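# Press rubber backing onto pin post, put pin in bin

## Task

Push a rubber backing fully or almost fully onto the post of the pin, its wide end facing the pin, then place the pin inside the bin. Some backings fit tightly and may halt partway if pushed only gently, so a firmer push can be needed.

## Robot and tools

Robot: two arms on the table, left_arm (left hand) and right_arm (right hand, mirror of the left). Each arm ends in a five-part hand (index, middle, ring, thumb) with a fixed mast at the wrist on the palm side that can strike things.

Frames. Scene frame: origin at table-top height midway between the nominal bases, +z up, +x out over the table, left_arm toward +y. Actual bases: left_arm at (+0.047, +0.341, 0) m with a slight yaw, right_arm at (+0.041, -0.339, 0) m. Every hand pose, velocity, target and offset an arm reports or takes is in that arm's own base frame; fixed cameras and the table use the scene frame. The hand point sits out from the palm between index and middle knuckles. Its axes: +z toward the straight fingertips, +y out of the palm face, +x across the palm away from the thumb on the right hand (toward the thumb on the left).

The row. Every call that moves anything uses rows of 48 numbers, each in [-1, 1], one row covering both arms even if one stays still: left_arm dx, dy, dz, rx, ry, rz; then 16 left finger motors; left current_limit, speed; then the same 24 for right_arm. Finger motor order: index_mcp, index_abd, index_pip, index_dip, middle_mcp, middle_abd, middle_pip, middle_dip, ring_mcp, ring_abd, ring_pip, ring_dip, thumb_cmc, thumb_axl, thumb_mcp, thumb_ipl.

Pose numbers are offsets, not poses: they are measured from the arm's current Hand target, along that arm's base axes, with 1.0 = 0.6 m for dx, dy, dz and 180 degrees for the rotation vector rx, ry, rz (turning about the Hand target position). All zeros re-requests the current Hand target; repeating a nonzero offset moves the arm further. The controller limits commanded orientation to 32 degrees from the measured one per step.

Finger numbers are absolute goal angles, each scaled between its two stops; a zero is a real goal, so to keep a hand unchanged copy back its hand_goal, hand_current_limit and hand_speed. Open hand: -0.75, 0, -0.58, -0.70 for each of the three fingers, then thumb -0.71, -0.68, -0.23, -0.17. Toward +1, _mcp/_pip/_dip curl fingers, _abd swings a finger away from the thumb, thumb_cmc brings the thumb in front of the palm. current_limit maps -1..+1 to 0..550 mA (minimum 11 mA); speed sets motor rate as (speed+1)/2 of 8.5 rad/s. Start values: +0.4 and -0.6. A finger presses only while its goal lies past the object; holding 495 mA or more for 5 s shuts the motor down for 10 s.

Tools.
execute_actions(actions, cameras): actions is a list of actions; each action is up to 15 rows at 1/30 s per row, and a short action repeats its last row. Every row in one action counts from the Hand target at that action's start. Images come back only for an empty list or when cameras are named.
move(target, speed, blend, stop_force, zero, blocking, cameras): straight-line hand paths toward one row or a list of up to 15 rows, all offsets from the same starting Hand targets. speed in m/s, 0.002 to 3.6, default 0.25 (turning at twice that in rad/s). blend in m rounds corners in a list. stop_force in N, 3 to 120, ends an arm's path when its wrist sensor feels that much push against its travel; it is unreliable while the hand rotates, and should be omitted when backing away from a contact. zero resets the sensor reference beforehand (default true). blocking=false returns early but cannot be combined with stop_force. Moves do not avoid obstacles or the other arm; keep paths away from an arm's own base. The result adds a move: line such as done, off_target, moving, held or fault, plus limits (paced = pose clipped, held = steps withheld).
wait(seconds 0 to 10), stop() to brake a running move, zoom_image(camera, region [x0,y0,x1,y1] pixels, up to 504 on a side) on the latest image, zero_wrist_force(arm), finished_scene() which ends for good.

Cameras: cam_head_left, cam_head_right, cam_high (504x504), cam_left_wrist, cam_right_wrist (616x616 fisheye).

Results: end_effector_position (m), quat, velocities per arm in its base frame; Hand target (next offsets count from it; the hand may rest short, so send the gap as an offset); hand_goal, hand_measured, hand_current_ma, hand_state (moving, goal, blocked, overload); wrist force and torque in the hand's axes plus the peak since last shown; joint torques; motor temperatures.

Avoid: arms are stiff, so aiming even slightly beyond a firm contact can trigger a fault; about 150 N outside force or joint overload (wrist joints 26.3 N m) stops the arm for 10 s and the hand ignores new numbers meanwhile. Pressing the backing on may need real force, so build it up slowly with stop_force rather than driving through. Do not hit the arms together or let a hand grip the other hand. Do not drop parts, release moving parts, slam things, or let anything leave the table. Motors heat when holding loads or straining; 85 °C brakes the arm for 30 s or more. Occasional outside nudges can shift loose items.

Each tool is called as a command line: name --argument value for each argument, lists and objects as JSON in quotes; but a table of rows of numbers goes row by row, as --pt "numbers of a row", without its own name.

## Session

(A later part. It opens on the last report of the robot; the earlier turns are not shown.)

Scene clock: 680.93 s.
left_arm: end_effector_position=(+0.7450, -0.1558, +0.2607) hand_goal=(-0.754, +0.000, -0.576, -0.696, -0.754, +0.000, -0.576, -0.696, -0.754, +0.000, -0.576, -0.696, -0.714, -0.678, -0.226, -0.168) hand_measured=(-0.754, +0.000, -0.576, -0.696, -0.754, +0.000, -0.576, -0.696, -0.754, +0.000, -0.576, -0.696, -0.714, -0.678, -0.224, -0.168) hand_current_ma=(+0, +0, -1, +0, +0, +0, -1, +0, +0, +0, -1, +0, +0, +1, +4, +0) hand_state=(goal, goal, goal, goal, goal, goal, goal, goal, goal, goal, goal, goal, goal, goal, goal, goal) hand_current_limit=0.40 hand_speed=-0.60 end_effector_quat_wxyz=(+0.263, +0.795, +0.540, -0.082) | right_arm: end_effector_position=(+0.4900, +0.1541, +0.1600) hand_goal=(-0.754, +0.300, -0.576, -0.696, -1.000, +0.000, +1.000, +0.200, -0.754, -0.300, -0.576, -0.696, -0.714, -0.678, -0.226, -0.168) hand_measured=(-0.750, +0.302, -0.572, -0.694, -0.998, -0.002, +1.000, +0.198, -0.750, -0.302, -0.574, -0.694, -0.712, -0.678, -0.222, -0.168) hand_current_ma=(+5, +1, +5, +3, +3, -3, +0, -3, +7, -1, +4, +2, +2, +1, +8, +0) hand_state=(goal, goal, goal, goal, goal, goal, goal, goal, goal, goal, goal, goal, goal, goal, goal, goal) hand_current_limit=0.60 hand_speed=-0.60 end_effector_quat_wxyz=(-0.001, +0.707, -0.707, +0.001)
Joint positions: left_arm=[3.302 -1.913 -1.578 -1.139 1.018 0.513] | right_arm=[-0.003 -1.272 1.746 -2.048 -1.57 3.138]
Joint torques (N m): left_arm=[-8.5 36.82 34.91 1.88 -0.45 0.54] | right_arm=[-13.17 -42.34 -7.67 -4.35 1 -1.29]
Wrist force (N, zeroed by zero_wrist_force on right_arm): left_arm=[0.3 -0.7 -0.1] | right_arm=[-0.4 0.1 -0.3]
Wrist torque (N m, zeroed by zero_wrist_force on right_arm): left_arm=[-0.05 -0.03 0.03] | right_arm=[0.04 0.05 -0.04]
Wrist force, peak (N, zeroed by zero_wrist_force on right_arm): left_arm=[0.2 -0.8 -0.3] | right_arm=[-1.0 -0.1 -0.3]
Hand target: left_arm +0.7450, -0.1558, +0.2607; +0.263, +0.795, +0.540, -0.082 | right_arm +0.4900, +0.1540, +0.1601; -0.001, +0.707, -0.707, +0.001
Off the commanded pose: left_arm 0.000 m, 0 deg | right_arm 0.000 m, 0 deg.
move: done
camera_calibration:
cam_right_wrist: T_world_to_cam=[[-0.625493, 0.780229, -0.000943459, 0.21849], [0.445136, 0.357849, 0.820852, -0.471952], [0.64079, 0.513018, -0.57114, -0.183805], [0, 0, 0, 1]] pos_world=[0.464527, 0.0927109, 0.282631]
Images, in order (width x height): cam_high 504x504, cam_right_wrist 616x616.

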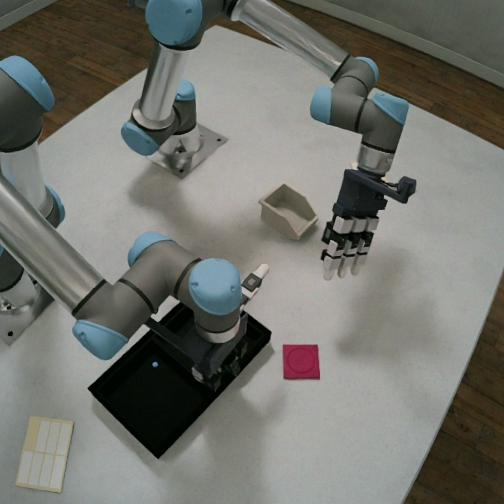

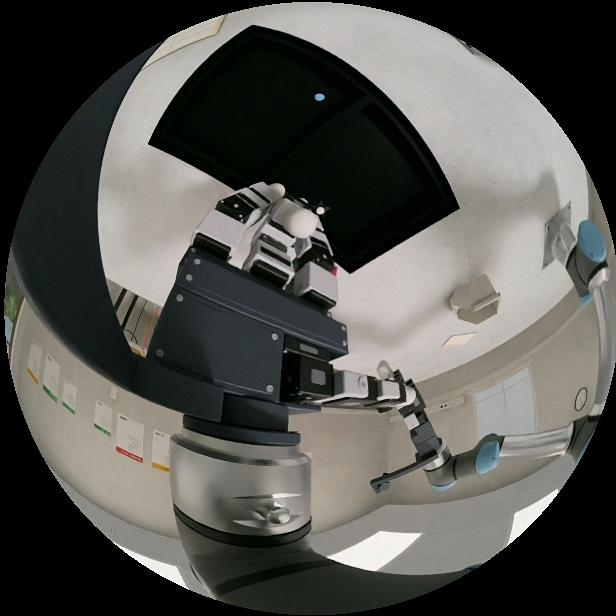

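move --pt "0 0 0 0 0 0 -0.754 0 -0.576 -0.696 -0.754 0 -0.576 -0.696 -0.754 0 -0.576 -0.696 -0.714 -0.678 -0.226 -0.168 0.4 -0.6 0 0 0.0667 0 0 0 -0.754 0.3 -0.576 -0.696 -1 0 1 0.2 -0.754 -0.3 -0.576 -0.696 -0.714 -0.678 -0.226 -0.168 0.6 -0.4" --pt "0 0 0 0 0 0 -0.754 0 -0.576 -0.696 -0.754 0 -0.576 -0.696 -0.754 0 -0.576 -0.696 -0.714 -0.678 -0.226 -0.168 0.4 -0.6 -0.0018 0.0133 0.0667 0 0 0 -0.754 0 -0.576 -0.696 -1 0 1 0.2 -1 0 1 0.2 -0.714 -0.678 -0.226 -0.168 0.6 -0.4" --pt "0 0 0 0 0 0 -0.754 0 -0.576 -0.696 -0.754 0 -0.576 -0.696 -0.754 0 -0.576 -0.696 -0.714 -0.678 -0.226 -0.168 0.4 -0.6 -0.0018 0.0133 -0.0308 0 0 0 -0.754 0 -0.576 -0.696 -1 0 1 0.2 -1 0 1 0.2 -0.714 -0.678 -0.226 -0.168 0.6 -0.4" --speed 0.1

zero_wrist_force --arm "right_arm"

move --target '[0,0,0,0,0,0,-0.754,0,-0.576,-0.696,-0.754,0,-0.576,-0.696,-0.754,0,-0.576,-0.696,-0.714,-0.678,-0.226,-0.168,0.4,-0.6,0,0,-0.0045,0,0,0,-0.754,0,-0.576,-0.696,-1,0,1,0.2,-1,0,1,0.2,-0.714,-0.678,-0.226,-0.168,0.6,-0.4]' --speed 0.02

Scene clock: 687.03 s.
left_arm: end_effector_position=(+0.7450, -0.1558, +0.2607) hand_goal=(-0.754, +0.000, -0.576, -0.696, -0.754, +0.000, -0.576, -0.696, -0.754, +0.000, -0.576, -0.696, -0.714, -0.678, -0.226, -0.168) hand_measured=(-0.754, +0.000, -0.576, -0.696, -0.754, +0.000, -0.576, -0.696, -0.754, +0.000, -0.576, -0.696, -0.714, -0.678, -0.224, -0.168) hand_current_ma=(+0, +0, -1, +0, +0, +0, -1, +0, +0, +0, -1, +0, +0, +1, +4, +0) hand_state=(goal, goal, goal, goal, goal, goal, goal, goal, goal, goal, goal, goal, goal, goal, goal, goal) hand_current_limit=0.40 hand_speed=-0.60 end_effector_quat_wxyz=(+0.263, +0.795, +0.540, -0.082) | right_arm: end_effector_position=(+0.4889, +0.1620, +0.1417) hand_goal=(-0.754, +0.000, -0.576, -0.696, -1.000, +0.000, +1.000, +0.200, -1.000, +0.000, +1.000, +0.200, -0.714, -0.678, -0.226, -0.168) hand_measured=(-0.750, +0.002, -0.572, -0.694, -0.998, -0.002, +1.000, +0.198, -0.996, -0.002, +0.994, +0.196, -0.712, -0.678, -0.222, -0.168) hand_current_ma=(+5, +3, +4, +3, +3, -3, +0, -3, +7, -3, -11, -5, +2, +1, +8, +0) hand_state=(goal, goal, goal, goal, goal, goal, goal, goal, goal, goal, goal, goal, goal, goal, goal, goal) hand_current_limit=0.60 hand_speed=-0.40 end_effector_quat_wxyz=(-0.001, +0.707, -0.707, +0.001)
Joint positions: left_arm=[3.302 -1.913 -1.578 -1.139 1.018 0.513] | right_arm=[0.01 -1.249 1.768 -2.092 -1.571 3.151]
Joint torques (N m): left_arm=[-9.54 36.78 34.93 1.96 -0.51 0.37] | right_arm=[3.2 -27.77 -6.09 -4.01 0.78 -0.29]
Wrist force (N, zeroed by zero_wrist_force on right_arm): left_arm=[0.3 -0.4 0.0] | right_arm=[-0.4 0.2 0.1]
Wrist torque (N m, zeroed by zero_wrist_force on right_arm): left_arm=[-0.02 -0.02 0.03] | right_arm=[0.02 0.04 -0.13]
Wrist force, peak (N, zeroed by zero_wrist_force on right_arm): left_arm=[0.5 -0.8 -0.1] | right_arm=[-0.4 0.4 -0.8]
Hand target: left_arm +0.7450, -0.1558, +0.2607; +0.263, +0.795, +0.540, -0.082 | right_arm +0.4889, +0.1620, +0.1416; -0.001, +0.707, -0.707, +0.001
Off the commanded pose: left_arm 0.000 m, 0 deg | right_arm 0.000 m, 0 deg.
move: done

Wrist force sensor zeroed.

Scene clock: 687.73 s.
left_arm: end_effector_position=(+0.7450, -0.1558, +0.2607) hand_goal=(-0.754, +0.000, -0.576, -0.696, -0.754, +0.000, -0.576, -0.696, -0.754, +0.000, -0.576, -0.696, -0.714, -0.678, -0.226, -0.168) hand_measured=(-0.754, +0.000, -0.576, -0.696, -0.754, +0.000, -0.576, -0.696, -0.754, +0.000, -0.576, -0.696, -0.714, -0.678, -0.224, -0.168) hand_current_ma=(+0, +0, -1, +0, +0, +0, -1, +0, +0, +0, -1, +0, +0, +1, +4, +0) hand_state=(goal, goal, goal, goal, goal, goal, goal, goal, goal, goal, goal, goal, goal, goal, goal, goal) hand_current_limit=0.40 hand_speed=-0.60 end_effector_quat_wxyz=(+0.263, +0.795, +0.540, -0.082) | right_arm: end_effector_position=(+0.4889, +0.1620, +0.1390) hand_goal=(-0.754, +0.000, -0.576, -0.696, -1.000, +0.000, +1.000, +0.200, -1.000, +0.000, +1.000, +0.200, -0.714, -0.678, -0.226, -0.168) hand_measured=(-0.750, +0.002, -0.572, -0.694, -0.998, -0.002, +1.000, +0.198, -0.996, -0.002, +0.994, +0.196, -0.712, -0.678, -0.222, -0.168) hand_current_ma=(+5, +3, +4, +3, +3, -3, +0, -3, +7, -3, -11, -5, +2, +1, +8, +0) hand_state=(goal, goal, goal, goal, goal, goal, goal, goal, goal, goal, goal, goal, goal, goal, goal, goal) hand_current_limit=0.60 hand_speed=-0.40 end_effector_quat_wxyz=(-0.001, +0.707, -0.707, +0.001)
Joint positions: left_arm=[3.302 -1.913 -1.578 -1.139 1.018 0.513] | right_arm=[0.01 -1.246 1.771 -2.099 -1.571 3.151]
Joint torques (N m): left_arm=[-8.71 36.58 35.17 1.98 -0.61 0.49] | right_arm=[1.88 -27.43 -7.03 -3.98 0.68 1.46]
Wrist force (N, zeroed by zero_wrist_force on right_arm): left_arm=[0.2 -0.4 -0.3] | right_arm=[-0.1 -0.2 -0.3]
Wrist torque (N m, zeroed by zero_wrist_force on right_arm): left_arm=[0.00 -0.02 0.01] | right_arm=[0.00 0.02 -0.01]
Wrist force, peak (N, zeroed by zero_wrist_force on right_arm): left_arm=[0.2 -0.7 -0.1] | right_arm=[0.0 -0.5 -0.2]
Hand target: left_arm +0.7450, -0.1558, +0.2607; +0.263, +0.795, +0.540, -0.082 | right_arm +0.4889, +0.1620, +0.1389; -0.001, +0.707, -0.707, +0.001
Off the commanded pose: left_arm 0.000 m, 0 deg | right_arm 0.000 m, 0 deg.
move: done

move --target '[0,0,0,0,0,0,-0.754,0,-0.576,-0.696,-0.754,0,-0.576,-0.696,-0.754,0,-0.576,-0.696,-0.714,-0.678,-0.226,-0.168,0.4,-0.6,0.0033,0,-0.0003,0,0,0,-0.754,0,-0.576,-0.696,-1,0,1,0.2,-1,0,1,0.2,-0.714,-0.678,-0.226,-0.168,0.6,-0.4]' --speed 0.01

move --target '[0,0,0,0,0,0,-0.754,0,-0.576,-0.696,-0.754,0,-0.576,-0.696,-0.754,0,-0.576,-0.696,-0.714,-0.678,-0.226,-0.168,0.4,-0.6,0.00167,0,0,0,0,0,-0.754,0,-0.576,-0.696,-1,0,1,0.2,-1,0,1,0.2,-0.714,-0.678,-0.226,-0.168,0.6,-0.4]' --speed 0.01

move --target '[0,0,0,0,0,0,-0.754,0,-0.576,-0.696,-0.754,0,-0.576,-0.696,-0.754,0,-0.576,-0.696,-0.714,-0.678,-0.226,-0.168,0.4,-0.6,0.00167,0,0,0,0,0,-0.754,0,-0.576,-0.696,-1,0,1,0.2,-1,0,1,0.2,-0.714,-0.678,-0.226,-0.168,0.6,-0.4]' --speed 0.01

Scene clock: 688.90 s.
left_arm: end_effector_position=(+0.7450, -0.1558, +0.2607) hand_goal=(-0.754, +0.000, -0.576, -0.696, -0.754, +0.000, -0.576, -0.696, -0.754, +0.000, -0.576, -0.696, -0.714, -0.678, -0.226, -0.168) hand_measured=(-0.754, +0.000, -0.576, -0.696, -0.754, +0.000, -0.576, -0.696, -0.754, +0.000, -0.576, -0.696, -0.714, -0.678, -0.224, -0.168) hand_current_ma=(+0, +0, -1, +0, +0, +0, -1, +0, +0, +0, -1, +0, +0, +1, +4, +0) hand_state=(goal, goal, goal, goal, goal, goal, goal, goal, goal, goal, goal, goal, goal, goal, goal, goal) hand_current_limit=0.40 hand_speed=-0.60 end_effector_quat_wxyz=(+0.263, +0.795, +0.540, -0.082) | right_arm: end_effector_position=(+0.4908, +0.1620, +0.1387) hand_goal=(-0.754, +0.000, -0.576, -0.696, -1.000, +0.000, +1.000, +0.200, -1.000, +0.000, +1.000, +0.200, -0.714, -0.678, -0.226, -0.168) hand_measured=(-0.746, +0.002, -0.572, -0.694, -0.998, -0.002, +1.000, +0.198, -0.996, -0.002, +0.994, +0.196, -0.712, -0.678, -0.222, -0.168) hand_current_ma=(+16, +3, +5, +3, +3, -3, +0, -3, +7, -3, -11, -5, +2, +1, +8, +0) hand_state=(goal, goal, goal, goal, goal, goal, goal, goal, goal, goal, goal, goal, goal, goal, goal, goal) hand_current_limit=0.60 hand_speed=-0.40 end_effector_quat_wxyz=(-0.001, +0.707, -0.707, +0.001)
Joint positions: left_arm=[3.302 -1.913 -1.578 -1.139 1.018 0.513] | right_arm=[0.01 -1.242 1.766 -2.098 -1.571 3.151]
Joint torques (N m): left_arm=[-9.15 37.99 34.72 1.91 -0.5 0.46] | right_arm=[-5.59 -27.71 -34.32 -0.61 0.71 0.46]
Wrist force (N, zeroed by zero_wrist_force on right_arm): left_arm=[0.2 -0.4 0.0] | right_arm=[0.0 0.3 -0.5]
Wrist torque (N m, zeroed by zero_wrist_force on right_arm): left_arm=[-0.01 -0.02 0.02] | right_arm=[-0.03 0.01 -0.01]
Wrist force, peak (N, zeroed by zero_wrist_force on right_arm): left_arm=[0.4 -0.6 -0.3] | right_arm=[-0.2 -0.5 -0.4]
Hand target: left_arm +0.7450, -0.1558, +0.2607; +0.263, +0.795, +0.540, -0.082 | right_arm +0.4909, +0.1620, +0.1387; -0.001, +0.707, -0.707, +0.001
Off the commanded pose: left_arm 0.000 m, 0 deg | right_arm 0.000 m, 0 deg.
move: done

Scene clock: 689.60 s.
left_arm: end_effector_position=(+0.7450, -0.1558, +0.2607) hand_goal=(-0.754, +0.000, -0.576, -0.696, -0.754, +0.000, -0.576, -0.696, -0.754, +0.000, -0.576, -0.696, -0.714, -0.678, -0.226, -0.168) hand_measured=(-0.754, +0.000, -0.576, -0.696, -0.754, +0.000, -0.576, -0.696, -0.754, +0.000, -0.576, -0.696, -0.714, -0.678, -0.224, -0.168) hand_current_ma=(+0, +0, -1, +0, +0, +0, -1, +0, +0, +0, -1, +0, +0, +1, +4, +0) hand_state=(goal, goal, goal, goal, goal, goal, goal, goal, goal, goal, goal, goal, goal, goal, goal, goal) hand_current_limit=0.40 hand_speed=-0.60 end_effector_quat_wxyz=(+0.263, +0.795, +0.540, -0.082) | right_arm: end_effector_position=(+0.4918, +0.1620, +0.1387) hand_goal=(-0.754, +0.000, -0.576, -0.696, -1.000, +0.000, +1.000, +0.200, -1.000, +0.000, +1.000, +0.200, -0.714, -0.678, -0.226, -0.168) hand_measured=(-0.742, +0.002, -0.570, -0.694, -0.998, -0.002, +1.000, +0.198, -0.996, -0.002, +0.994, +0.196, -0.712, -0.678, -0.222, -0.168) hand_current_ma=(+26, +3, +10, +3, +3, -3, +0, -3, +7, -3, -11, -5, +2, +1, +8, +0) hand_state=(goal, goal, goal, goal, goal, goal, goal, goal, goal, goal, goal, goal, goal, goal, goal, goal) hand_current_limit=0.60 hand_speed=-0.40 end_effector_quat_wxyz=(-0.001, +0.707, -0.707, +0.001)
Joint positions: left_arm=[3.302 -1.913 -1.578 -1.139 1.018 0.513] | right_arm=[0.01 -1.239 1.763 -2.097 -1.571 3.151]
Joint torques (N m): left_arm=[-8.92 37.54 34.61 1.88 -0.54 0.42] | right_arm=[-9.85 -28.29 -34.63 -0.39 0.59 -1.06]
Wrist force (N, zeroed by zero_wrist_force on right_arm): left_arm=[0.1 -0.6 -0.3] | right_arm=[0.1 0.5 -0.5]
Wrist torque (N m, zeroed by zero_wrist_force on right_arm): left_arm=[-0.02 -0.02 0.02] | right_arm=[-0.04 -0.01 -0.01]
Wrist force, peak (N, zeroed by zero_wrist_force on right_arm): left_arm=[0.3 -0.7 -0.2] | right_arm=[0.5 0.6 -0.7]
Hand target: left_arm +0.7450, -0.1558, +0.2607; +0.263, +0.795, +0.540, -0.082 | right_arm +0.4919, +0.1620, +0.1387; -0.001, +0.707, -0.707, +0.001
Off the commanded pose: left_arm 0.000 m, 0 deg | right_arm 0.000 m, 0 deg.
move: done

Scene clock: 690.30 s.
left_arm: end_effector_position=(+0.7450, -0.1558, +0.2607) hand_goal=(-0.754, +0.000, -0.576, -0.696, -0.754, +0.000, -0.576, -0.696, -0.754, +0.000, -0.576, -0.696, -0.714, -0.678, -0.226, -0.168) hand_measured=(-0.754, +0.000, -0.576, -0.696, -0.754, +0.000, -0.576, -0.696, -0.754, +0.000, -0.576, -0.696, -0.714, -0.678, -0.224, -0.168) hand_current_ma=(+0, +0, -1, +0, +0, +0, -1, +0, +0, +0, -1, +0, +0, +1, +4, +0) hand_state=(goal, goal, goal, goal, goal, goal, goal, goal, goal, goal, goal, goal, goal, goal, goal, goal) hand_current_limit=0.40 hand_speed=-0.60 end_effector_quat_wxyz=(+0.263, +0.795, +0.540, -0.082) | right_arm: end_effector_position=(+0.4928, +0.1620, +0.1387) hand_goal=(-0.754, +0.000, -0.576, -0.696, -1.000, +0.000, +1.000, +0.200, -1.000, +0.000, +1.000, +0.200, -0.714, -0.678, -0.226, -0.168) hand_measured=(-0.738, +0.002, -0.568, -0.692, -0.998, -0.002, +1.000, +0.198, -0.996, -0.002, +0.994, +0.196, -0.712, -0.678, -0.222, -0.168) hand_current_ma=(+36, +3, +15, +4, +3, -3, +0, -3, +7, -3, -11, -5, +2, +1, +8, +0) hand_state=(goal, goal, goal, goal, goal, goal, goal, goal, goal, goal, goal, goal, goal, goal, goal, goal) hand_current_limit=0.60 hand_speed=-0.40 end_effector_quat_wxyz=(-0.001, +0.707, -0.707, +0.001)
Joint positions: left_arm=[3.302 -1.913 -1.578 -1.139 1.018 0.513] | right_arm=[0.01 -1.237 1.76 -2.096 -1.571 3.151]
Joint torques (N m): left_arm=[-8.92 37.52 34.51 2.02 -0.6 0.61] | right_arm=[-11.38 -26.51 -33.84 -0.48 0.57 -1.33]
Wrist force (N, zeroed by zero_wrist_force on right_arm): left_arm=[0.2 -0.5 0.0] | right_arm=[0.2 0.7 -0.5]
Wrist torque (N m, zeroed by zero_wrist_force on right_arm): left_arm=[-0.03 -0.01 0.02] | right_arm=[-0.04 -0.03 0.00]
Wrist force, peak (N, zeroed by zero_wrist_force on right_arm): left_arm=[0.1 -0.8 -0.3] | right_arm=[0.2 0.9 -0.7]
Hand target: left_arm +0.7450, -0.1558, +0.2607; +0.263, +0.795, +0.540, -0.082 | right_arm +0.4929, +0.1620, +0.1387; -0.001, +0.707, -0.707, +0.001
Off the commanded pose: left_arm 0.000 m, 0 deg | right_arm 0.000 m, 0 deg.
move: done

wait --seconds 0.1 --cameras '["cam_high","cam_right_wrist","cam_head_left","cam_head_right"]'

zoom_image --camera "cam_high" --region '[195, 325, 255, 385]'

zoom_image --camera "cam_right_wrist" --region '[280, 180, 330, 230]'

Scene clock: 692.43 s.
left_arm: end_effector_position=(+0.7450, -0.1558, +0.2607) hand_goal=(-0.754, +0.000, -0.576, -0.696, -0.754, +0.000, -0.576, -0.696, -0.754, +0.000, -0.576, -0.696, -0.714, -0.678, -0.226, -0.168) hand_measured=(-0.754, +0.000, -0.576, -0.696, -0.754, +0.000, -0.576, -0.696, -0.754, +0.000, -0.576, -0.696, -0.714, -0.678, -0.224, -0.168) hand_current_ma=(+0, +0, -1, +0, +0, +0, -1, +0, +0, +0, -1, +0, +0, +1, +4, +0) hand_state=(goal, goal, goal, goal, goal, goal, goal, goal, goal, goal, goal, goal, goal, goal, goal, goal) hand_current_limit=0.40 hand_speed=-0.60 end_effector_quat_wxyz=(+0.263, +0.795, +0.540, -0.082) | right_arm: end_effector_position=(+0.4929, +0.1620, +0.1387) hand_goal=(-0.754, +0.000, -0.576, -0.696, -1.000, +0.000, +1.000, +0.200, -1.000, +0.000, +1.000, +0.200, -0.714, -0.678, -0.226, -0.168) hand_measured=(-0.738, +0.002, -0.568, -0.692, -0.998, -0.002, +1.000, +0.198, -0.996, -0.002, +0.994, +0.196, -0.712, -0.678, -0.222, -0.168) hand_current_ma=(+36, +3, +16, +5, +3, -3, +0, -3, +7, -3, -11, -5, +2, +1, +8, +0) hand_state=(goal, goal, goal, goal, goal, goal, goal, goal, goal, goal, goal, goal, goal, goal, goal, goal) hand_current_limit=0.60 hand_speed=-0.40 end_effector_quat_wxyz=(-0.001, +0.707, -0.707, +0.001)
Joint positions: left_arm=[3.302 -1.913 -1.578 -1.139 1.018 0.513] | right_arm=[0.01 -1.237 1.76 -2.096 -1.571 3.151]
Joint torques (N m): left_arm=[-9.27 37.62 35.06 2.07 -0.66 0.4] | right_arm=[-11.84 -26.84 -33.8 -0.56 0.28 -1.26]
Wrist force (N, zeroed by zero_wrist_force on right_arm): left_arm=[0.2 -0.6 -0.2] | right_arm=[0.2 0.6 -0.7]
Wrist torque (N m, zeroed by zero_wrist_force on right_arm): left_arm=[-0.02 -0.02 0.02] | right_arm=[-0.02 -0.02 -0.01]
Wrist force, peak (N, zeroed by zero_wrist_force on right_arm): left_arm=[0.4 -0.7 0.1] | right_arm=[0.3 0.9 -0.9]
Hand target: left_arm +0.7450, -0.1558, +0.2607; +0.263, +0.795, +0.540, -0.082 | right_arm +0.4929, +0.1620, +0.1387; -0.001, +0.707, -0.707, +0.001
Off the commanded pose: left_arm 0.000 m, 0 deg | right_arm 0.000 m, 0 deg.
wait: 0.10 s; at rest from the start
camera_calibration:
cam_right_wrist: T_world_to_cam=[[-0.625493, 0.780229, -0.000942483, 0.214119], [0.445136, 0.357848, 0.820852, -0.458504], [0.64079, 0.513018, -0.57114, -0.201939], [0, 0, 0, 1]] pos_world=[0.467427, 0.100611, 0.261231]
Images, in order (width x height): cam_head_left 504x504, cam_head_right 504x504, cam_high 504x504, cam_right_wrist 616x616.

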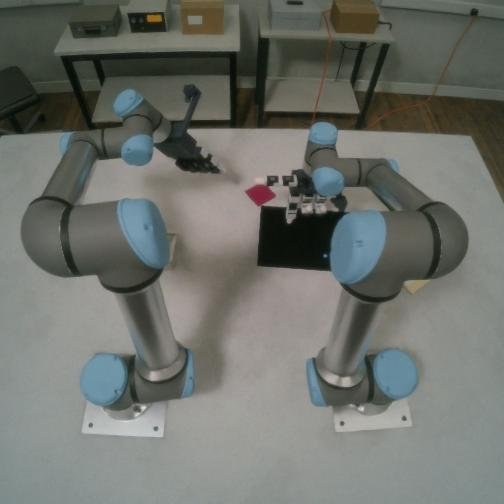

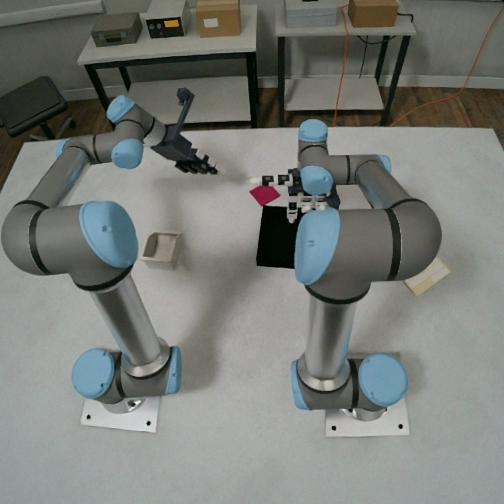

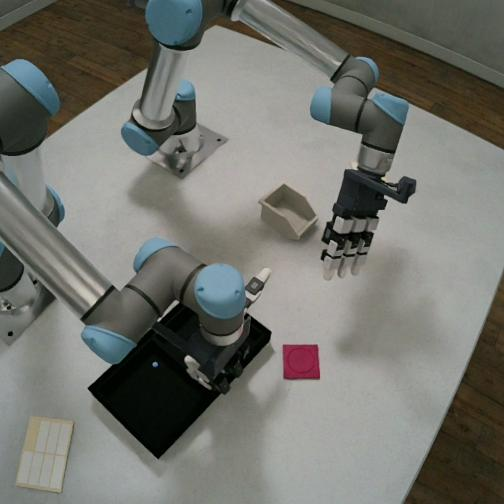

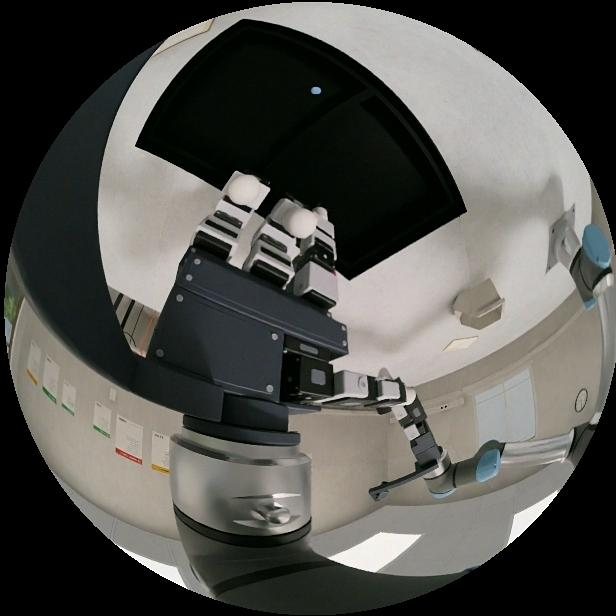

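Scaled by 8.400 from the camera's 504x504 image, which has a finer 720x720 frame.

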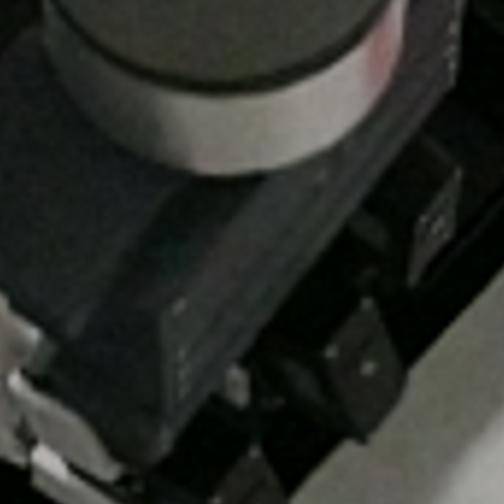

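Scaled by 10.080 from the camera's 616x616 image, which has a finer 880x880 frame.

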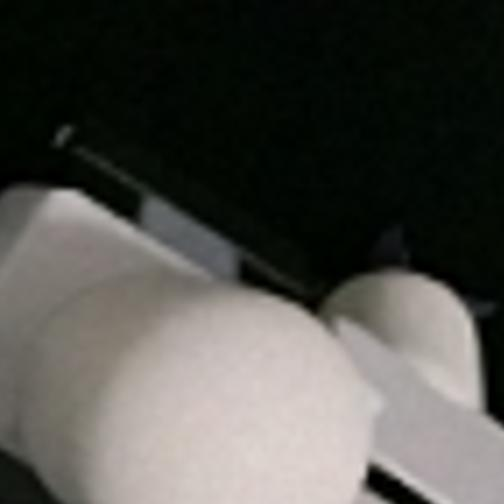

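move --pt "0 0 0 0 0 0 -0.754 0 -0.576 -0.696 -0.754 0 -0.576 -0.696 -0.754 0 -0.576 -0.696 -0.714 -0.678 -0.226 -0.168 0.4 -0.6 -0.005 0 0 0 0 0 -0.754 0 -0.576 -0.696 -1 0 1 0.2 -1 0 1 0.2 -0.714 -0.678 -0.226 -0.168 0.6 -0.4" --pt "0 0 0 0 0 0 -0.754 0 -0.576 -0.696 -0.754 0 -0.576 -0.696 -0.754 0 -0.576 -0.696 -0.714 -0.678 -0.226 -0.168 0.4 -0.6 -0.005 0 0.105 0 0 0 -0.754 0 -0.576 -0.696 -1 0 1 0.2 -1 0 1 0.2 -0.714 -0.678 -0.226 -0.168 0.6 -0.4" --pt "0 0 0 0 0 0 -0.754 0 -0.576 -0.696 -0.754 0 -0.576 -0.696 -0.754 0 -0.576 -0.696 -0.714 -0.678 -0.226 -0.168 0.4 -0.6 -0.057 -0.068 0.07 0.02132 -0.12092 0.10969 -0.76 0 -0.582 -0.698 -1 0 1 0.2 -1 0 1 0.2 -0.714 -0.678 -0.226 -0.168 0.6 -0.4" --speed '[0.03,0.12,0.15]' --cameras '["cam_high","cam_right_wrist"]'

Scene clock: 700.67 s.
left_arm: end_effector_position=(+0.7450, -0.1558, +0.2607) hand_goal=(-0.754, +0.000, -0.576, -0.696, -0.754, +0.000, -0.576, -0.696, -0.754, +0.000, -0.576, -0.696, -0.714, -0.678, -0.226, -0.168) hand_measured=(-0.754, +0.000, -0.576, -0.696, -0.754, +0.000, -0.576, -0.696, -0.754, +0.000, -0.576, -0.696, -0.714, -0.678, -0.224, -0.168) hand_current_ma=(+0, +0, -1, +0, +0, +0, -1, +0, +0, +0, -1, +0, +0, +1, +4, +0) hand_state=(goal, goal, goal, goal, goal, goal, goal, goal, goal, goal, goal, goal, goal, goal, goal, goal) hand_current_limit=0.40 hand_speed=-0.60 end_effector_quat_wxyz=(+0.263, +0.795, +0.540, -0.082) | right_arm: end_effector_position=(+0.4587, +0.1212, +0.1807) hand_goal=(-0.760, +0.000, -0.582, -0.698, -1.000, +0.000, +1.000, +0.200, -1.000, +0.000, +1.000, +0.200, -0.714, -0.678, -0.226, -0.168) hand_measured=(-0.750, +0.002, -0.576, -0.696, -0.998, -0.002, +1.000, +0.198, -0.996, -0.002, +0.994, +0.196, -0.712, -0.678, -0.222, -0.168) hand_current_ma=(+22, +3, +9, +4, +3, -3, +0, -3, +6, -3, -11, -5, +2, +1, +8, +0) hand_state=(goal, goal, goal, goal, goal, goal, goal, goal, goal, goal, goal, goal, goal, goal, goal, goal) hand_current_limit=0.60 hand_speed=-0.40 end_effector_quat_wxyz=(-0.157, +0.804, -0.563, +0.110)
Joint positions: left_arm=[3.302 -1.913 -1.578 -1.139 1.018 0.513] | right_arm=[-0.079 -1.531 2.055 -2.45 -1.413 2.741]
Joint torques (N m): left_arm=[-9.09 37.4 35.5 1.95 -0.64 0.33] | right_arm=[-11.23 -30.31 -6.49 -4.46 1.31 -1.32]
Wrist force (N, zeroed by zero_wrist_force on right_arm): left_arm=[0.3 -0.7 0.0] | right_arm=[0.5 -0.3 -0.3]
Wrist torque (N m, zeroed by zero_wrist_force on right_arm): left_arm=[-0.05 -0.03 0.03] | right_arm=[0.04 -0.08 0.17]
Wrist force, peak (N, zeroed by zero_wrist_force on right_arm): left_arm=[0.4 -0.7 0.0] | right_arm=[0.1 0.9 -1.0]
Hand target: left_arm +0.7450, -0.1558, +0.2607; +0.263, +0.795, +0.540, -0.082 | right_arm +0.4587, +0.1212, +0.1807; -0.157, +0.804, -0.563, +0.110
Off the commanded pose: left_arm 0.000 m, 0 deg | right_arm 0.000 m, 0 deg.
move: done
camera_calibration:
cam_right_wrist: T_world_to_cam=[[-0.811463, 0.535018, -0.235126, 0.38199], [-0.023347, 0.372335, 0.927805, -0.269388], [0.583937, 0.758369, -0.289645, -0.18961], [0, 0, 0, 1]] pos_world=[0.414402, 0.0397248, 0.284836]
Images, in order (width x height): cam_high 504x504, cam_right_wrist 616x616.

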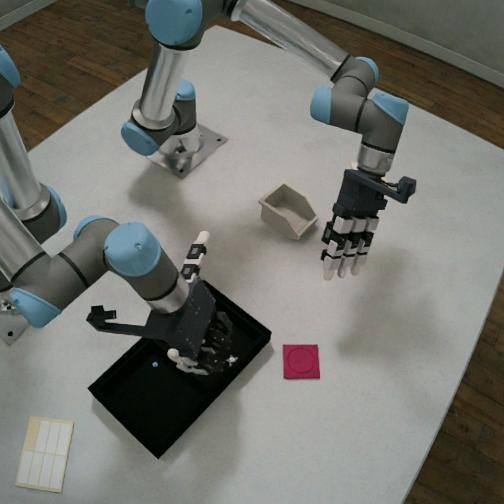

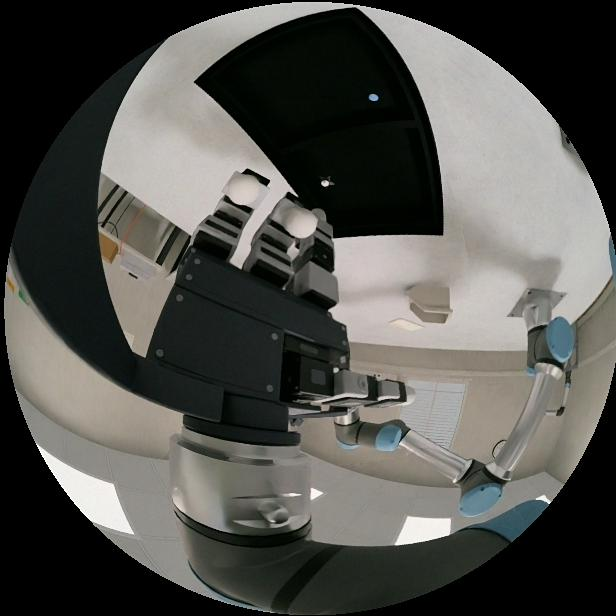

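zoom_image --camera "cam_right_wrist" --region '[312, 168, 342, 198]'

zoom_image --camera "cam_high" --region '[215, 340, 255, 380]'

Scaled by 16.800 from the camera's 616x616 image, which has a finer 880x880 frame.

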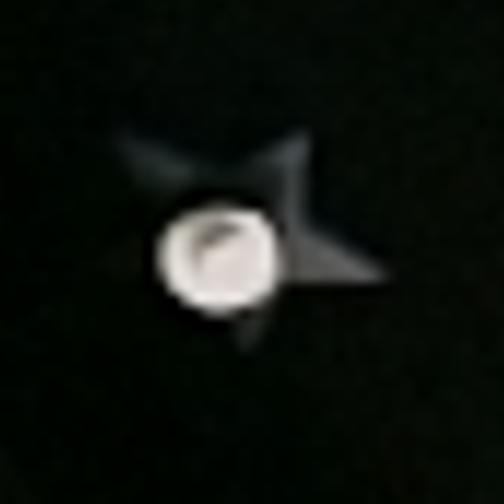

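Scaled by 12.600 from the camera's 504x504 image, which has a finer 720x720 frame.

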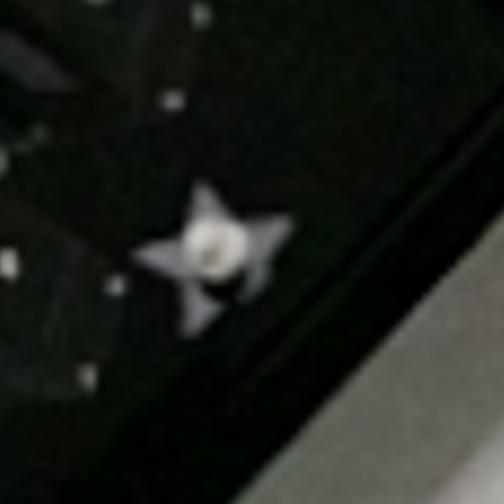

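zoom_image --camera "cam_high" --region '[224, 352, 240, 368]'

zoom_image --camera "cam_right_wrist" --region '[317, 175, 337, 195]'

Scaled by 31.500 from the camera's 504x504 image, which has a finer 720x720 frame.

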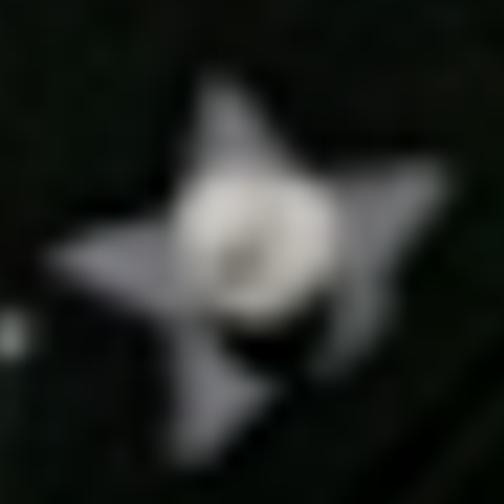

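Scaled by 25.200 from the camera's 616x616 image, which has a finer 880x880 frame.

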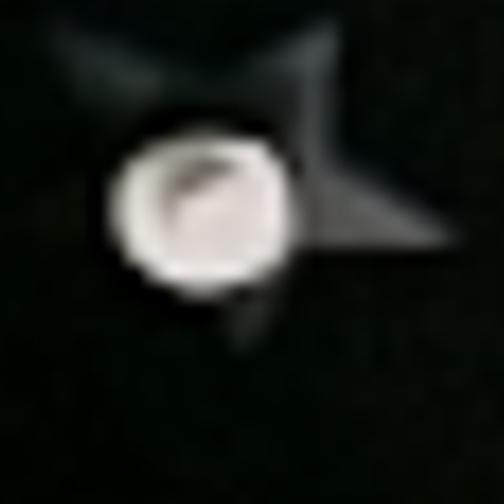

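move --target '[0,0,0,0,0,0,-0.754,0,-0.576,-0.696,-0.754,0,-0.576,-0.696,-0.754,0,-0.576,-0.696,-0.714,-0.678,-0.226,-0.168,0.4,-0.6,0.00883,0.00317,-0.1063,0,0,0,-0.76,0,-0.582,-0.698,-1,0,1,0.2,-1,0,1,0.2,-0.714,-0.678,-0.226,-0.168,0.6,-0.4]' --speed 0.08 --cameras '["cam_high","cam_right_wrist"]'

zoom_image --camera "cam_right_wrist" --region '[295, 190, 345, 240]'

zoom_image --camera "cam_high" --region '[205, 335, 255, 385]'

zero_wrist_force --arm "right_arm"

Scene clock: 703.73 s.
left_arm: end_effector_position=(+0.7450, -0.1558, +0.2607) hand_goal=(-0.754, +0.000, -0.576, -0.696, -0.754, +0.000, -0.576, -0.696, -0.754, +0.000, -0.576, -0.696, -0.714, -0.678, -0.226, -0.168) hand_measured=(-0.754, +0.000, -0.576, -0.696, -0.754, +0.000, -0.576, -0.696, -0.754, +0.000, -0.576, -0.696, -0.714, -0.678, -0.224, -0.168) hand_current_ma=(+0, +0, -1, +0, +0, +0, -1, +0, +0, +0, -1, +0, +0, +1, +4, +0) hand_state=(goal, goal, goal, goal, goal, goal, goal, goal, goal, goal, goal, goal, goal, goal, goal, goal) hand_current_limit=0.40 hand_speed=-0.60 end_effector_quat_wxyz=(+0.263, +0.795, +0.540, -0.082) | right_arm: end_effector_position=(+0.4640, +0.1231, +0.1170) hand_goal=(-0.760, +0.000, -0.582, -0.698, -1.000, +0.000, +1.000, +0.200, -1.000, +0.000, +1.000, +0.200, -0.714, -0.678, -0.226, -0.168) hand_measured=(-0.750, +0.002, -0.576, -0.696, -0.998, -0.002, +1.000, +0.198, -0.996, -0.002, +0.994, +0.196, -0.712, -0.678, -0.222, -0.168) hand_current_ma=(+22, +3, +8, +4, +3, -3, +0, -3, +6, -3, -10, -5, +2, +1, +8, +0) hand_state=(goal, goal, goal, goal, goal, goal, goal, goal, goal, goal, goal, goal, goal, goal, goal, goal) hand_current_limit=0.60 hand_speed=-0.40 end_effector_quat_wxyz=(-0.157, +0.804, -0.563, +0.110)
Joint positions: left_arm=[3.302 -1.913 -1.578 -1.139 1.018 0.513] | right_arm=[-0.074 -1.418 2.128 -2.636 -1.415 2.746]
Joint torques (N m): left_arm=[-9.22 37 35.18 2 -0.71 0.27] | right_arm=[13.44 -18.76 -4 -4.46 -0.99 1.61]
Wrist force (N, zeroed by zero_wrist_force on right_arm): left_arm=[0.1 -0.5 0.0] | right_arm=[0.2 -0.8 -0.1]
Wrist torque (N m, zeroed by zero_wrist_force on right_arm): left_arm=[-0.02 0.00 0.01] | right_arm=[-0.02 -0.06 0.04]
Wrist force, peak (N, zeroed by zero_wrist_force on right_arm): left_arm=[0.3 -0.8 -0.2] | right_arm=[0.4 -0.6 -1.1]
Hand target: left_arm +0.7450, -0.1558, +0.2607; +0.263, +0.795, +0.540, -0.082 | right_arm +0.4640, +0.1231, +0.1169; -0.157, +0.804, -0.563, +0.110
Off the commanded pose: left_arm 0.000 m, 0 deg | right_arm 0.000 m, 0 deg.
move: done
camera_calibration:
cam_right_wrist: T_world_to_cam=[[-0.811463, 0.535018, -0.235126, 0.370274], [-0.023347, 0.372335, 0.927805, -0.210777], [0.583937, 0.758369, -0.289645, -0.212625], [0, 0, 0, 1]] pos_world=[0.419702, 0.0416248, 0.221036]
Images, in order (width x height): cam_high 504x504, cam_right_wrist 616x616.

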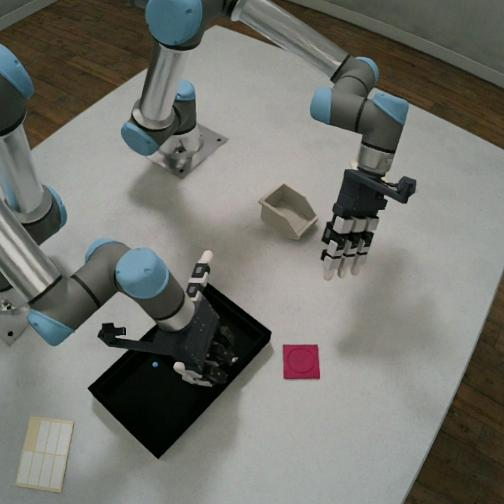

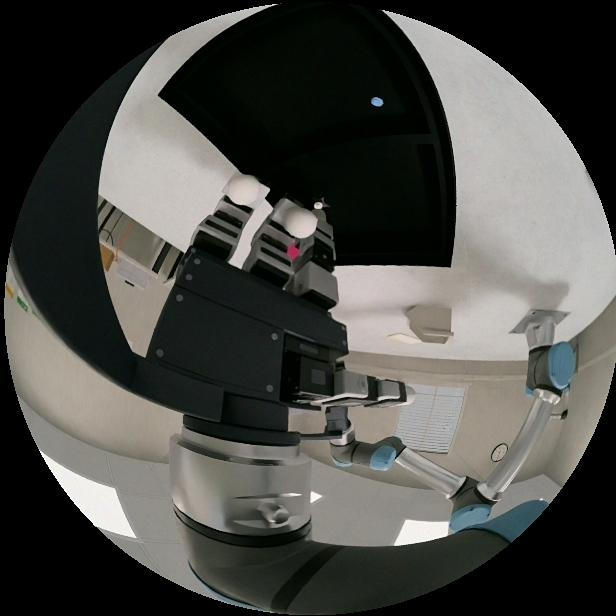

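Scaled by 10.080 from the camera's 616x616 image, which has a finer 880x880 frame.

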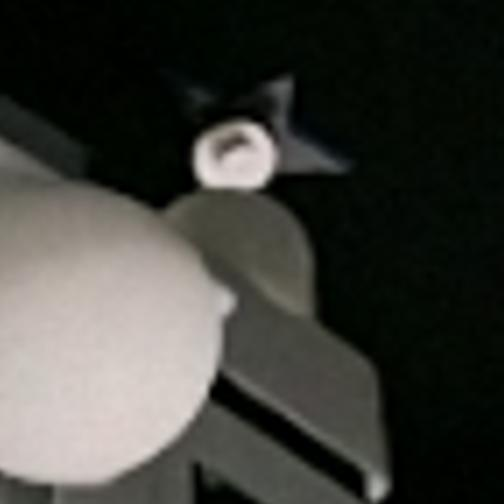

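Scaled by 10.080 from the camera's 504x504 image, which has a finer 720x720 frame.

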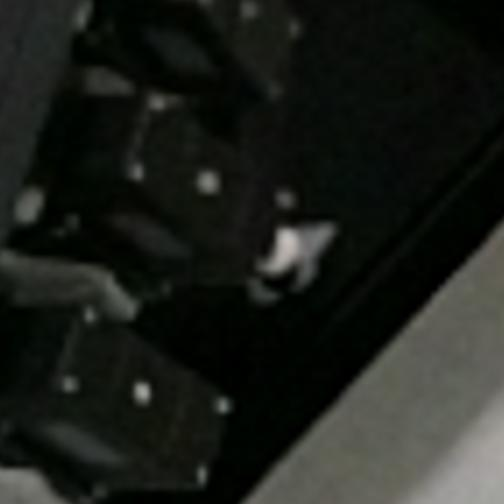

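Wrist force sensor zeroed.

move --target '[0,0,0,0,0,0,-0.754,0,-0.576,-0.696,-0.754,0,-0.576,-0.696,-0.754,0,-0.576,-0.696,-0.714,-0.678,-0.226,-0.168,0.4,-0.6,0.00704,0.00256,-0.01854,0,0,0,-0.76,0,-0.582,-0.698,-1,0,1,0.2,-1,0,1,0.2,-0.714,-0.678,-0.226,-0.168,0.6,-0.4]' --speed 0.015 --stop_force 3 --cameras '["cam_high","cam_right_wrist"]'

zoom_image --camera "cam_right_wrist" --region '[295, 190, 345, 240]'

zoom_image --camera "cam_high" --region '[205, 335, 255, 385]'

Scene clock: 705.83 s.
left_arm: end_effector_position=(+0.7450, -0.1558, +0.2607) hand_goal=(-0.754, +0.000, -0.576, -0.696, -0.754, +0.000, -0.576, -0.696, -0.754, +0.000, -0.576, -0.696, -0.714, -0.678, -0.226, -0.168) hand_measured=(-0.754, +0.000, -0.576, -0.696, -0.754, +0.000, -0.576, -0.696, -0.754, +0.000, -0.576, -0.696, -0.714, -0.678, -0.224, -0.168) hand_current_ma=(+0, +0, -1, +0, +0, +0, -1, +0, +0, +0, -1, +0, +0, +1, +4, +0) hand_state=(goal, goal, goal, goal, goal, goal, goal, goal, goal, goal, goal, goal, goal, goal, goal, goal) hand_current_limit=0.40 hand_speed=-0.60 end_effector_quat_wxyz=(+0.263, +0.795, +0.540, -0.082) | right_arm: end_effector_position=(+0.4682, +0.1246, +0.1058) hand_goal=(-0.760, +0.000, -0.582, -0.698, -1.000, +0.000, +1.000, +0.200, -1.000, +0.000, +1.000, +0.200, -0.714, -0.678, -0.226, -0.168) hand_measured=(-0.750, +0.002, -0.576, -0.696, -0.998, -0.002, +1.000, +0.198, -0.996, -0.002, +0.994, +0.196, -0.712, -0.678, -0.222, -0.168) hand_current_ma=(+22, +3, +8, +4, +3, -3, +0, -3, +6, -3, -10, -5, +2, +1, +8, +0) hand_state=(goal, goal, goal, goal, goal, goal, goal, goal, goal, goal, goal, goal, goal, goal, goal, goal) hand_current_limit=0.60 hand_speed=-0.40 end_effector_quat_wxyz=(-0.157, +0.804, -0.563, +0.110)
Joint positions: left_arm=[3.302 -1.913 -1.578 -1.139 1.018 0.513] | right_arm=[-0.07 -1.388 2.128 -2.667 -1.416 2.749]
Joint torques (N m): left_arm=[-9.17 37.9 35.1 2.04 -0.59 0.26] | right_arm=[13.03 -19.2 -8.3 -4.59 -1.04 1.72]
Wrist force (N, zeroed by zero_wrist_force on right_arm): left_arm=[0.0 -0.5 -0.1] | right_arm=[0.3 0.4 -0.1]
Wrist torque (N m, zeroed by zero_wrist_force on right_arm): left_arm=[-0.02 0.00 0.00] | right_arm=[0.05 -0.05 0.04]
Wrist force, peak (N, zeroed by zero_wrist_force on right_arm): left_arm=[0.3 -0.7 0.0] | right_arm=[0.3 0.5 0.1]
Hand target: left_arm +0.7450, -0.1558, +0.2607; +0.263, +0.795, +0.540, -0.082 | right_arm +0.4682, +0.1246, +0.1058; -0.157, +0.804, -0.563, +0.110
Off the commanded pose: left_arm 0.000 m, 0 deg | right_arm 0.000 m, 0 deg.
move: done
camera_calibration:
cam_right_wrist: T_world_to_cam=[[-0.811463, 0.535018, -0.235126, 0.370216], [-0.023347, 0.372335, 0.927805, -0.200976], [0.583937, 0.758369, -0.289645, -0.219506], [0, 0, 0, 1]] pos_world=[0.423902, 0.0432248, 0.209936]
Images, in order (width x height): cam_high 504x504, cam_right_wrist 616x616.

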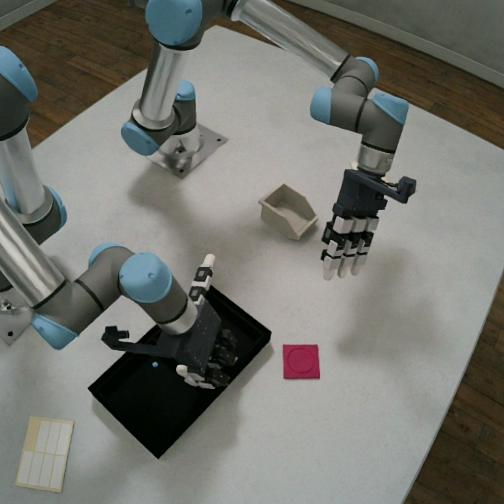

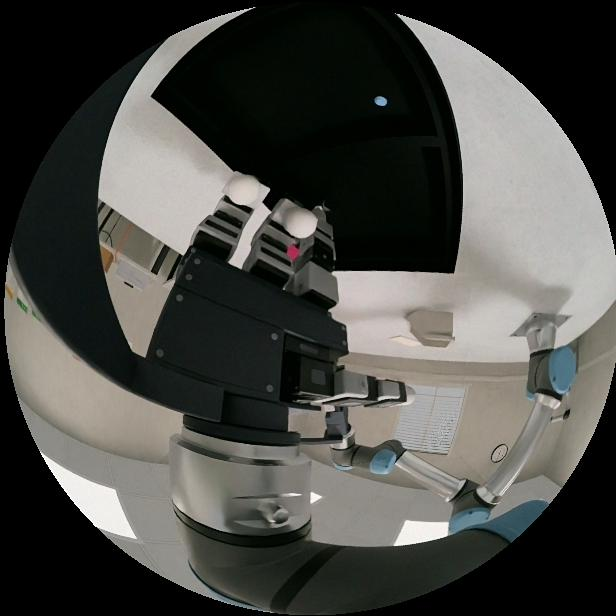

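Scaled by 10.080 from the camera's 616x616 image, which has a finer 880x880 frame.

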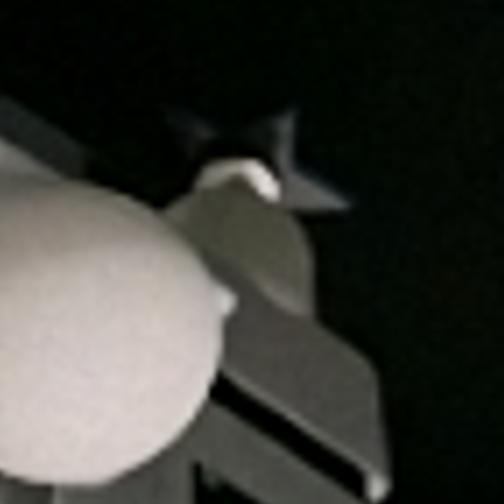

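Scaled by 10.080 from the camera's 504x504 image, which has a finer 720x720 frame.

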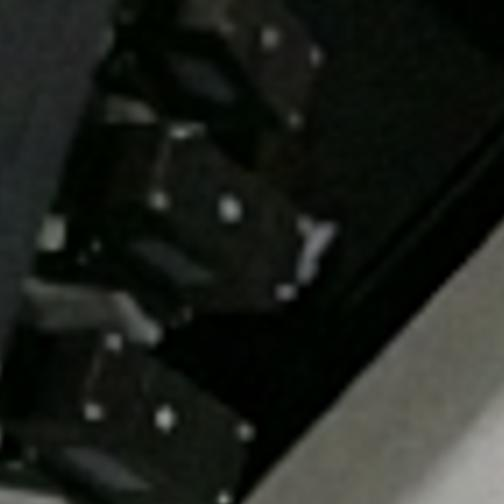

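move --target '[0,0,0,0,0,0,-0.754,0,-0.576,-0.696,-0.754,0,-0.576,-0.696,-0.754,0,-0.576,-0.696,-0.714,-0.678,-0.226,-0.168,0.4,-0.6,0.00176,0.00064,-0.00464,0,0,0,-0.76,0,-0.582,-0.698,-1,0,1,0.2,-1,0,1,0.2,-0.714,-0.678,-0.226,-0.168,0.6,-0.4]' --speed 0.006 --stop_force 3

move --target '[0,0,0,0,0,0,-0.754,0,-0.576,-0.696,-0.754,0,-0.576,-0.696,-0.754,0,-0.576,-0.696,-0.714,-0.678,-0.226,-0.168,0.4,-0.6,0.00029,0.0001,-0.00077,0,0,0,-0.76,0,-0.582,-0.698,-1,0,1,0.2,-1,0,1,0.2,-0.714,-0.678,-0.226,-0.168,0.6,-0.4]' --speed 0.006

Scene clock: 707.47 s.
left_arm: end_effector_position=(+0.7450, -0.1558, +0.2607) hand_goal=(-0.754, +0.000, -0.576, -0.696, -0.754, +0.000, -0.576, -0.696, -0.754, +0.000, -0.576, -0.696, -0.714, -0.678, -0.226, -0.168) hand_measured=(-0.754, +0.000, -0.576, -0.696, -0.754, +0.000, -0.576, -0.696, -0.754, +0.000, -0.576, -0.696, -0.714, -0.678, -0.224, -0.168) hand_current_ma=(+0, +0, -1, +0, +0, +0, -1, +0, +0, +0, -1, +0, +0, +1, +4, +0) hand_state=(goal, goal, goal, goal, goal, goal, goal, goal, goal, goal, goal, goal, goal, goal, goal, goal) hand_current_limit=0.40 hand_speed=-0.60 end_effector_quat_wxyz=(+0.263, +0.795, +0.540, -0.082) | right_arm: end_effector_position=(+0.4692, +0.1250, +0.1030) hand_goal=(-0.760, +0.000, -0.582, -0.698, -1.000, +0.000, +1.000, +0.200, -1.000, +0.000, +1.000, +0.200, -0.714, -0.678, -0.226, -0.168) hand_measured=(-0.750, +0.002, -0.576, -0.696, -0.998, -0.002, +1.000, +0.198, -0.996, -0.002, +0.994, +0.196, -0.712, -0.678, -0.222, -0.168) hand_current_ma=(+22, +3, +8, +4, +3, -3, +0, -3, +6, -3, -10, -5, +2, +1, +8, +0) hand_state=(goal, goal, goal, goal, goal, goal, goal, goal, goal, goal, goal, goal, goal, goal, goal, goal) hand_current_limit=0.60 hand_speed=-0.40 end_effector_quat_wxyz=(-0.157, +0.804, -0.563, +0.110)
Joint positions: left_arm=[3.302 -1.913 -1.578 -1.139 1.018 0.513] | right_arm=[-0.069 -1.38 2.128 -2.675 -1.417 2.75]
Joint torques (N m): left_arm=[-8.84 37.02 34.87 1.94 -0.6 0.23] | right_arm=[13.66 -19.1 -21.45 -4.64 -1.2 1.65]
Wrist force (N, zeroed by zero_wrist_force on right_arm): left_arm=[0.0 -0.5 -0.2] | right_arm=[-0.1 0.2 0.0]
Wrist torque (N m, zeroed by zero_wrist_force on right_arm): left_arm=[-0.01 0.00 0.00] | right_arm=[0.02 0.01 0.00]
Wrist force, peak (N, zeroed by zero_wrist_force on right_arm): left_arm=[0.1 -0.7 -0.4] | right_arm=[0.1 0.4 -0.4]
Hand target: left_arm +0.7450, -0.1558, +0.2607; +0.263, +0.795, +0.540, -0.082 | right_arm +0.4693, +0.1250, +0.1030; -0.157, +0.804, -0.563, +0.110
Off the commanded pose: left_arm 0.000 m, 0 deg | right_arm 0.000 m, 0 deg.
move: done

Scene clock: 708.17 s.
left_arm: end_effector_position=(+0.7450, -0.1558, +0.2607) hand_goal=(-0.754, +0.000, -0.576, -0.696, -0.754, +0.000, -0.576, -0.696, -0.754, +0.000, -0.576, -0.696, -0.714, -0.678, -0.226, -0.168) hand_measured=(-0.754, +0.000, -0.576, -0.696, -0.754, +0.000, -0.576, -0.696, -0.754, +0.000, -0.576, -0.696, -0.714, -0.678, -0.224, -0.168) hand_current_ma=(+0, +0, -1, +0, +0, +0, -1, +0, +0, +0, -1, +0, +0, +1, +4, +0) hand_state=(goal, goal, goal, goal, goal, goal, goal, goal, goal, goal, goal, goal, goal, goal, goal, goal) hand_current_limit=0.40 hand_speed=-0.60 end_effector_quat_wxyz=(+0.263, +0.795, +0.540, -0.082) | right_arm: end_effector_position=(+0.4694, +0.1251, +0.1026) hand_goal=(-0.760, +0.000, -0.582, -0.698, -1.000, +0.000, +1.000, +0.200, -1.000, +0.000, +1.000, +0.200, -0.714, -0.678, -0.226, -0.168) hand_measured=(-0.750, +0.002, -0.576, -0.696, -0.998, -0.002, +1.000, +0.198, -0.996, -0.002, +0.994, +0.196, -0.712, -0.678, -0.222, -0.168) hand_current_ma=(+22, +3, +8, +4, +3, -3, +0, -3, +6, -3, -10, -5, +2, +1, +8, +0) hand_state=(goal, goal, goal, goal, goal, goal, goal, goal, goal, goal, goal, goal, goal, goal, goal, goal) hand_current_limit=0.60 hand_speed=-0.40 end_effector_quat_wxyz=(-0.157, +0.804, -0.563, +0.110)
Joint positions: left_arm=[3.302 -1.913 -1.578 -1.139 1.018 0.513] | right_arm=[-0.069 -1.379 2.128 -2.676 -1.417 2.75]
Joint torques (N m): left_arm=[-8.7 37.97 35.51 2.1 -0.62 0.12] | right_arm=[13.82 -18.22 -26.9 -4.25 -1.06 1.73]
Wrist force (N, zeroed by zero_wrist_force on right_arm): left_arm=[0.2 -0.5 -0.1] | right_arm=[0.2 0.4 -2.2]
Wrist torque (N m, zeroed by zero_wrist_force on right_arm): left_arm=[-0.02 -0.02 0.02] | right_arm=[0.24 -0.07 0.03]
Wrist force, peak (N, zeroed by zero_wrist_force on right_arm): left_arm=[0.2 -0.6 -0.2] | right_arm=[-0.1 0.1 -2.4]
Hand target: left_arm +0.7450, -0.1558, +0.2607; +0.263, +0.795, +0.540, -0.082 | right_arm +0.4694, +0.1251, +0.1025; -0.157, +0.804, -0.563, +0.110
Off the commanded pose: left_arm 0.000 m, 0 deg | right_arm 0.000 m, 0 deg.
move: done


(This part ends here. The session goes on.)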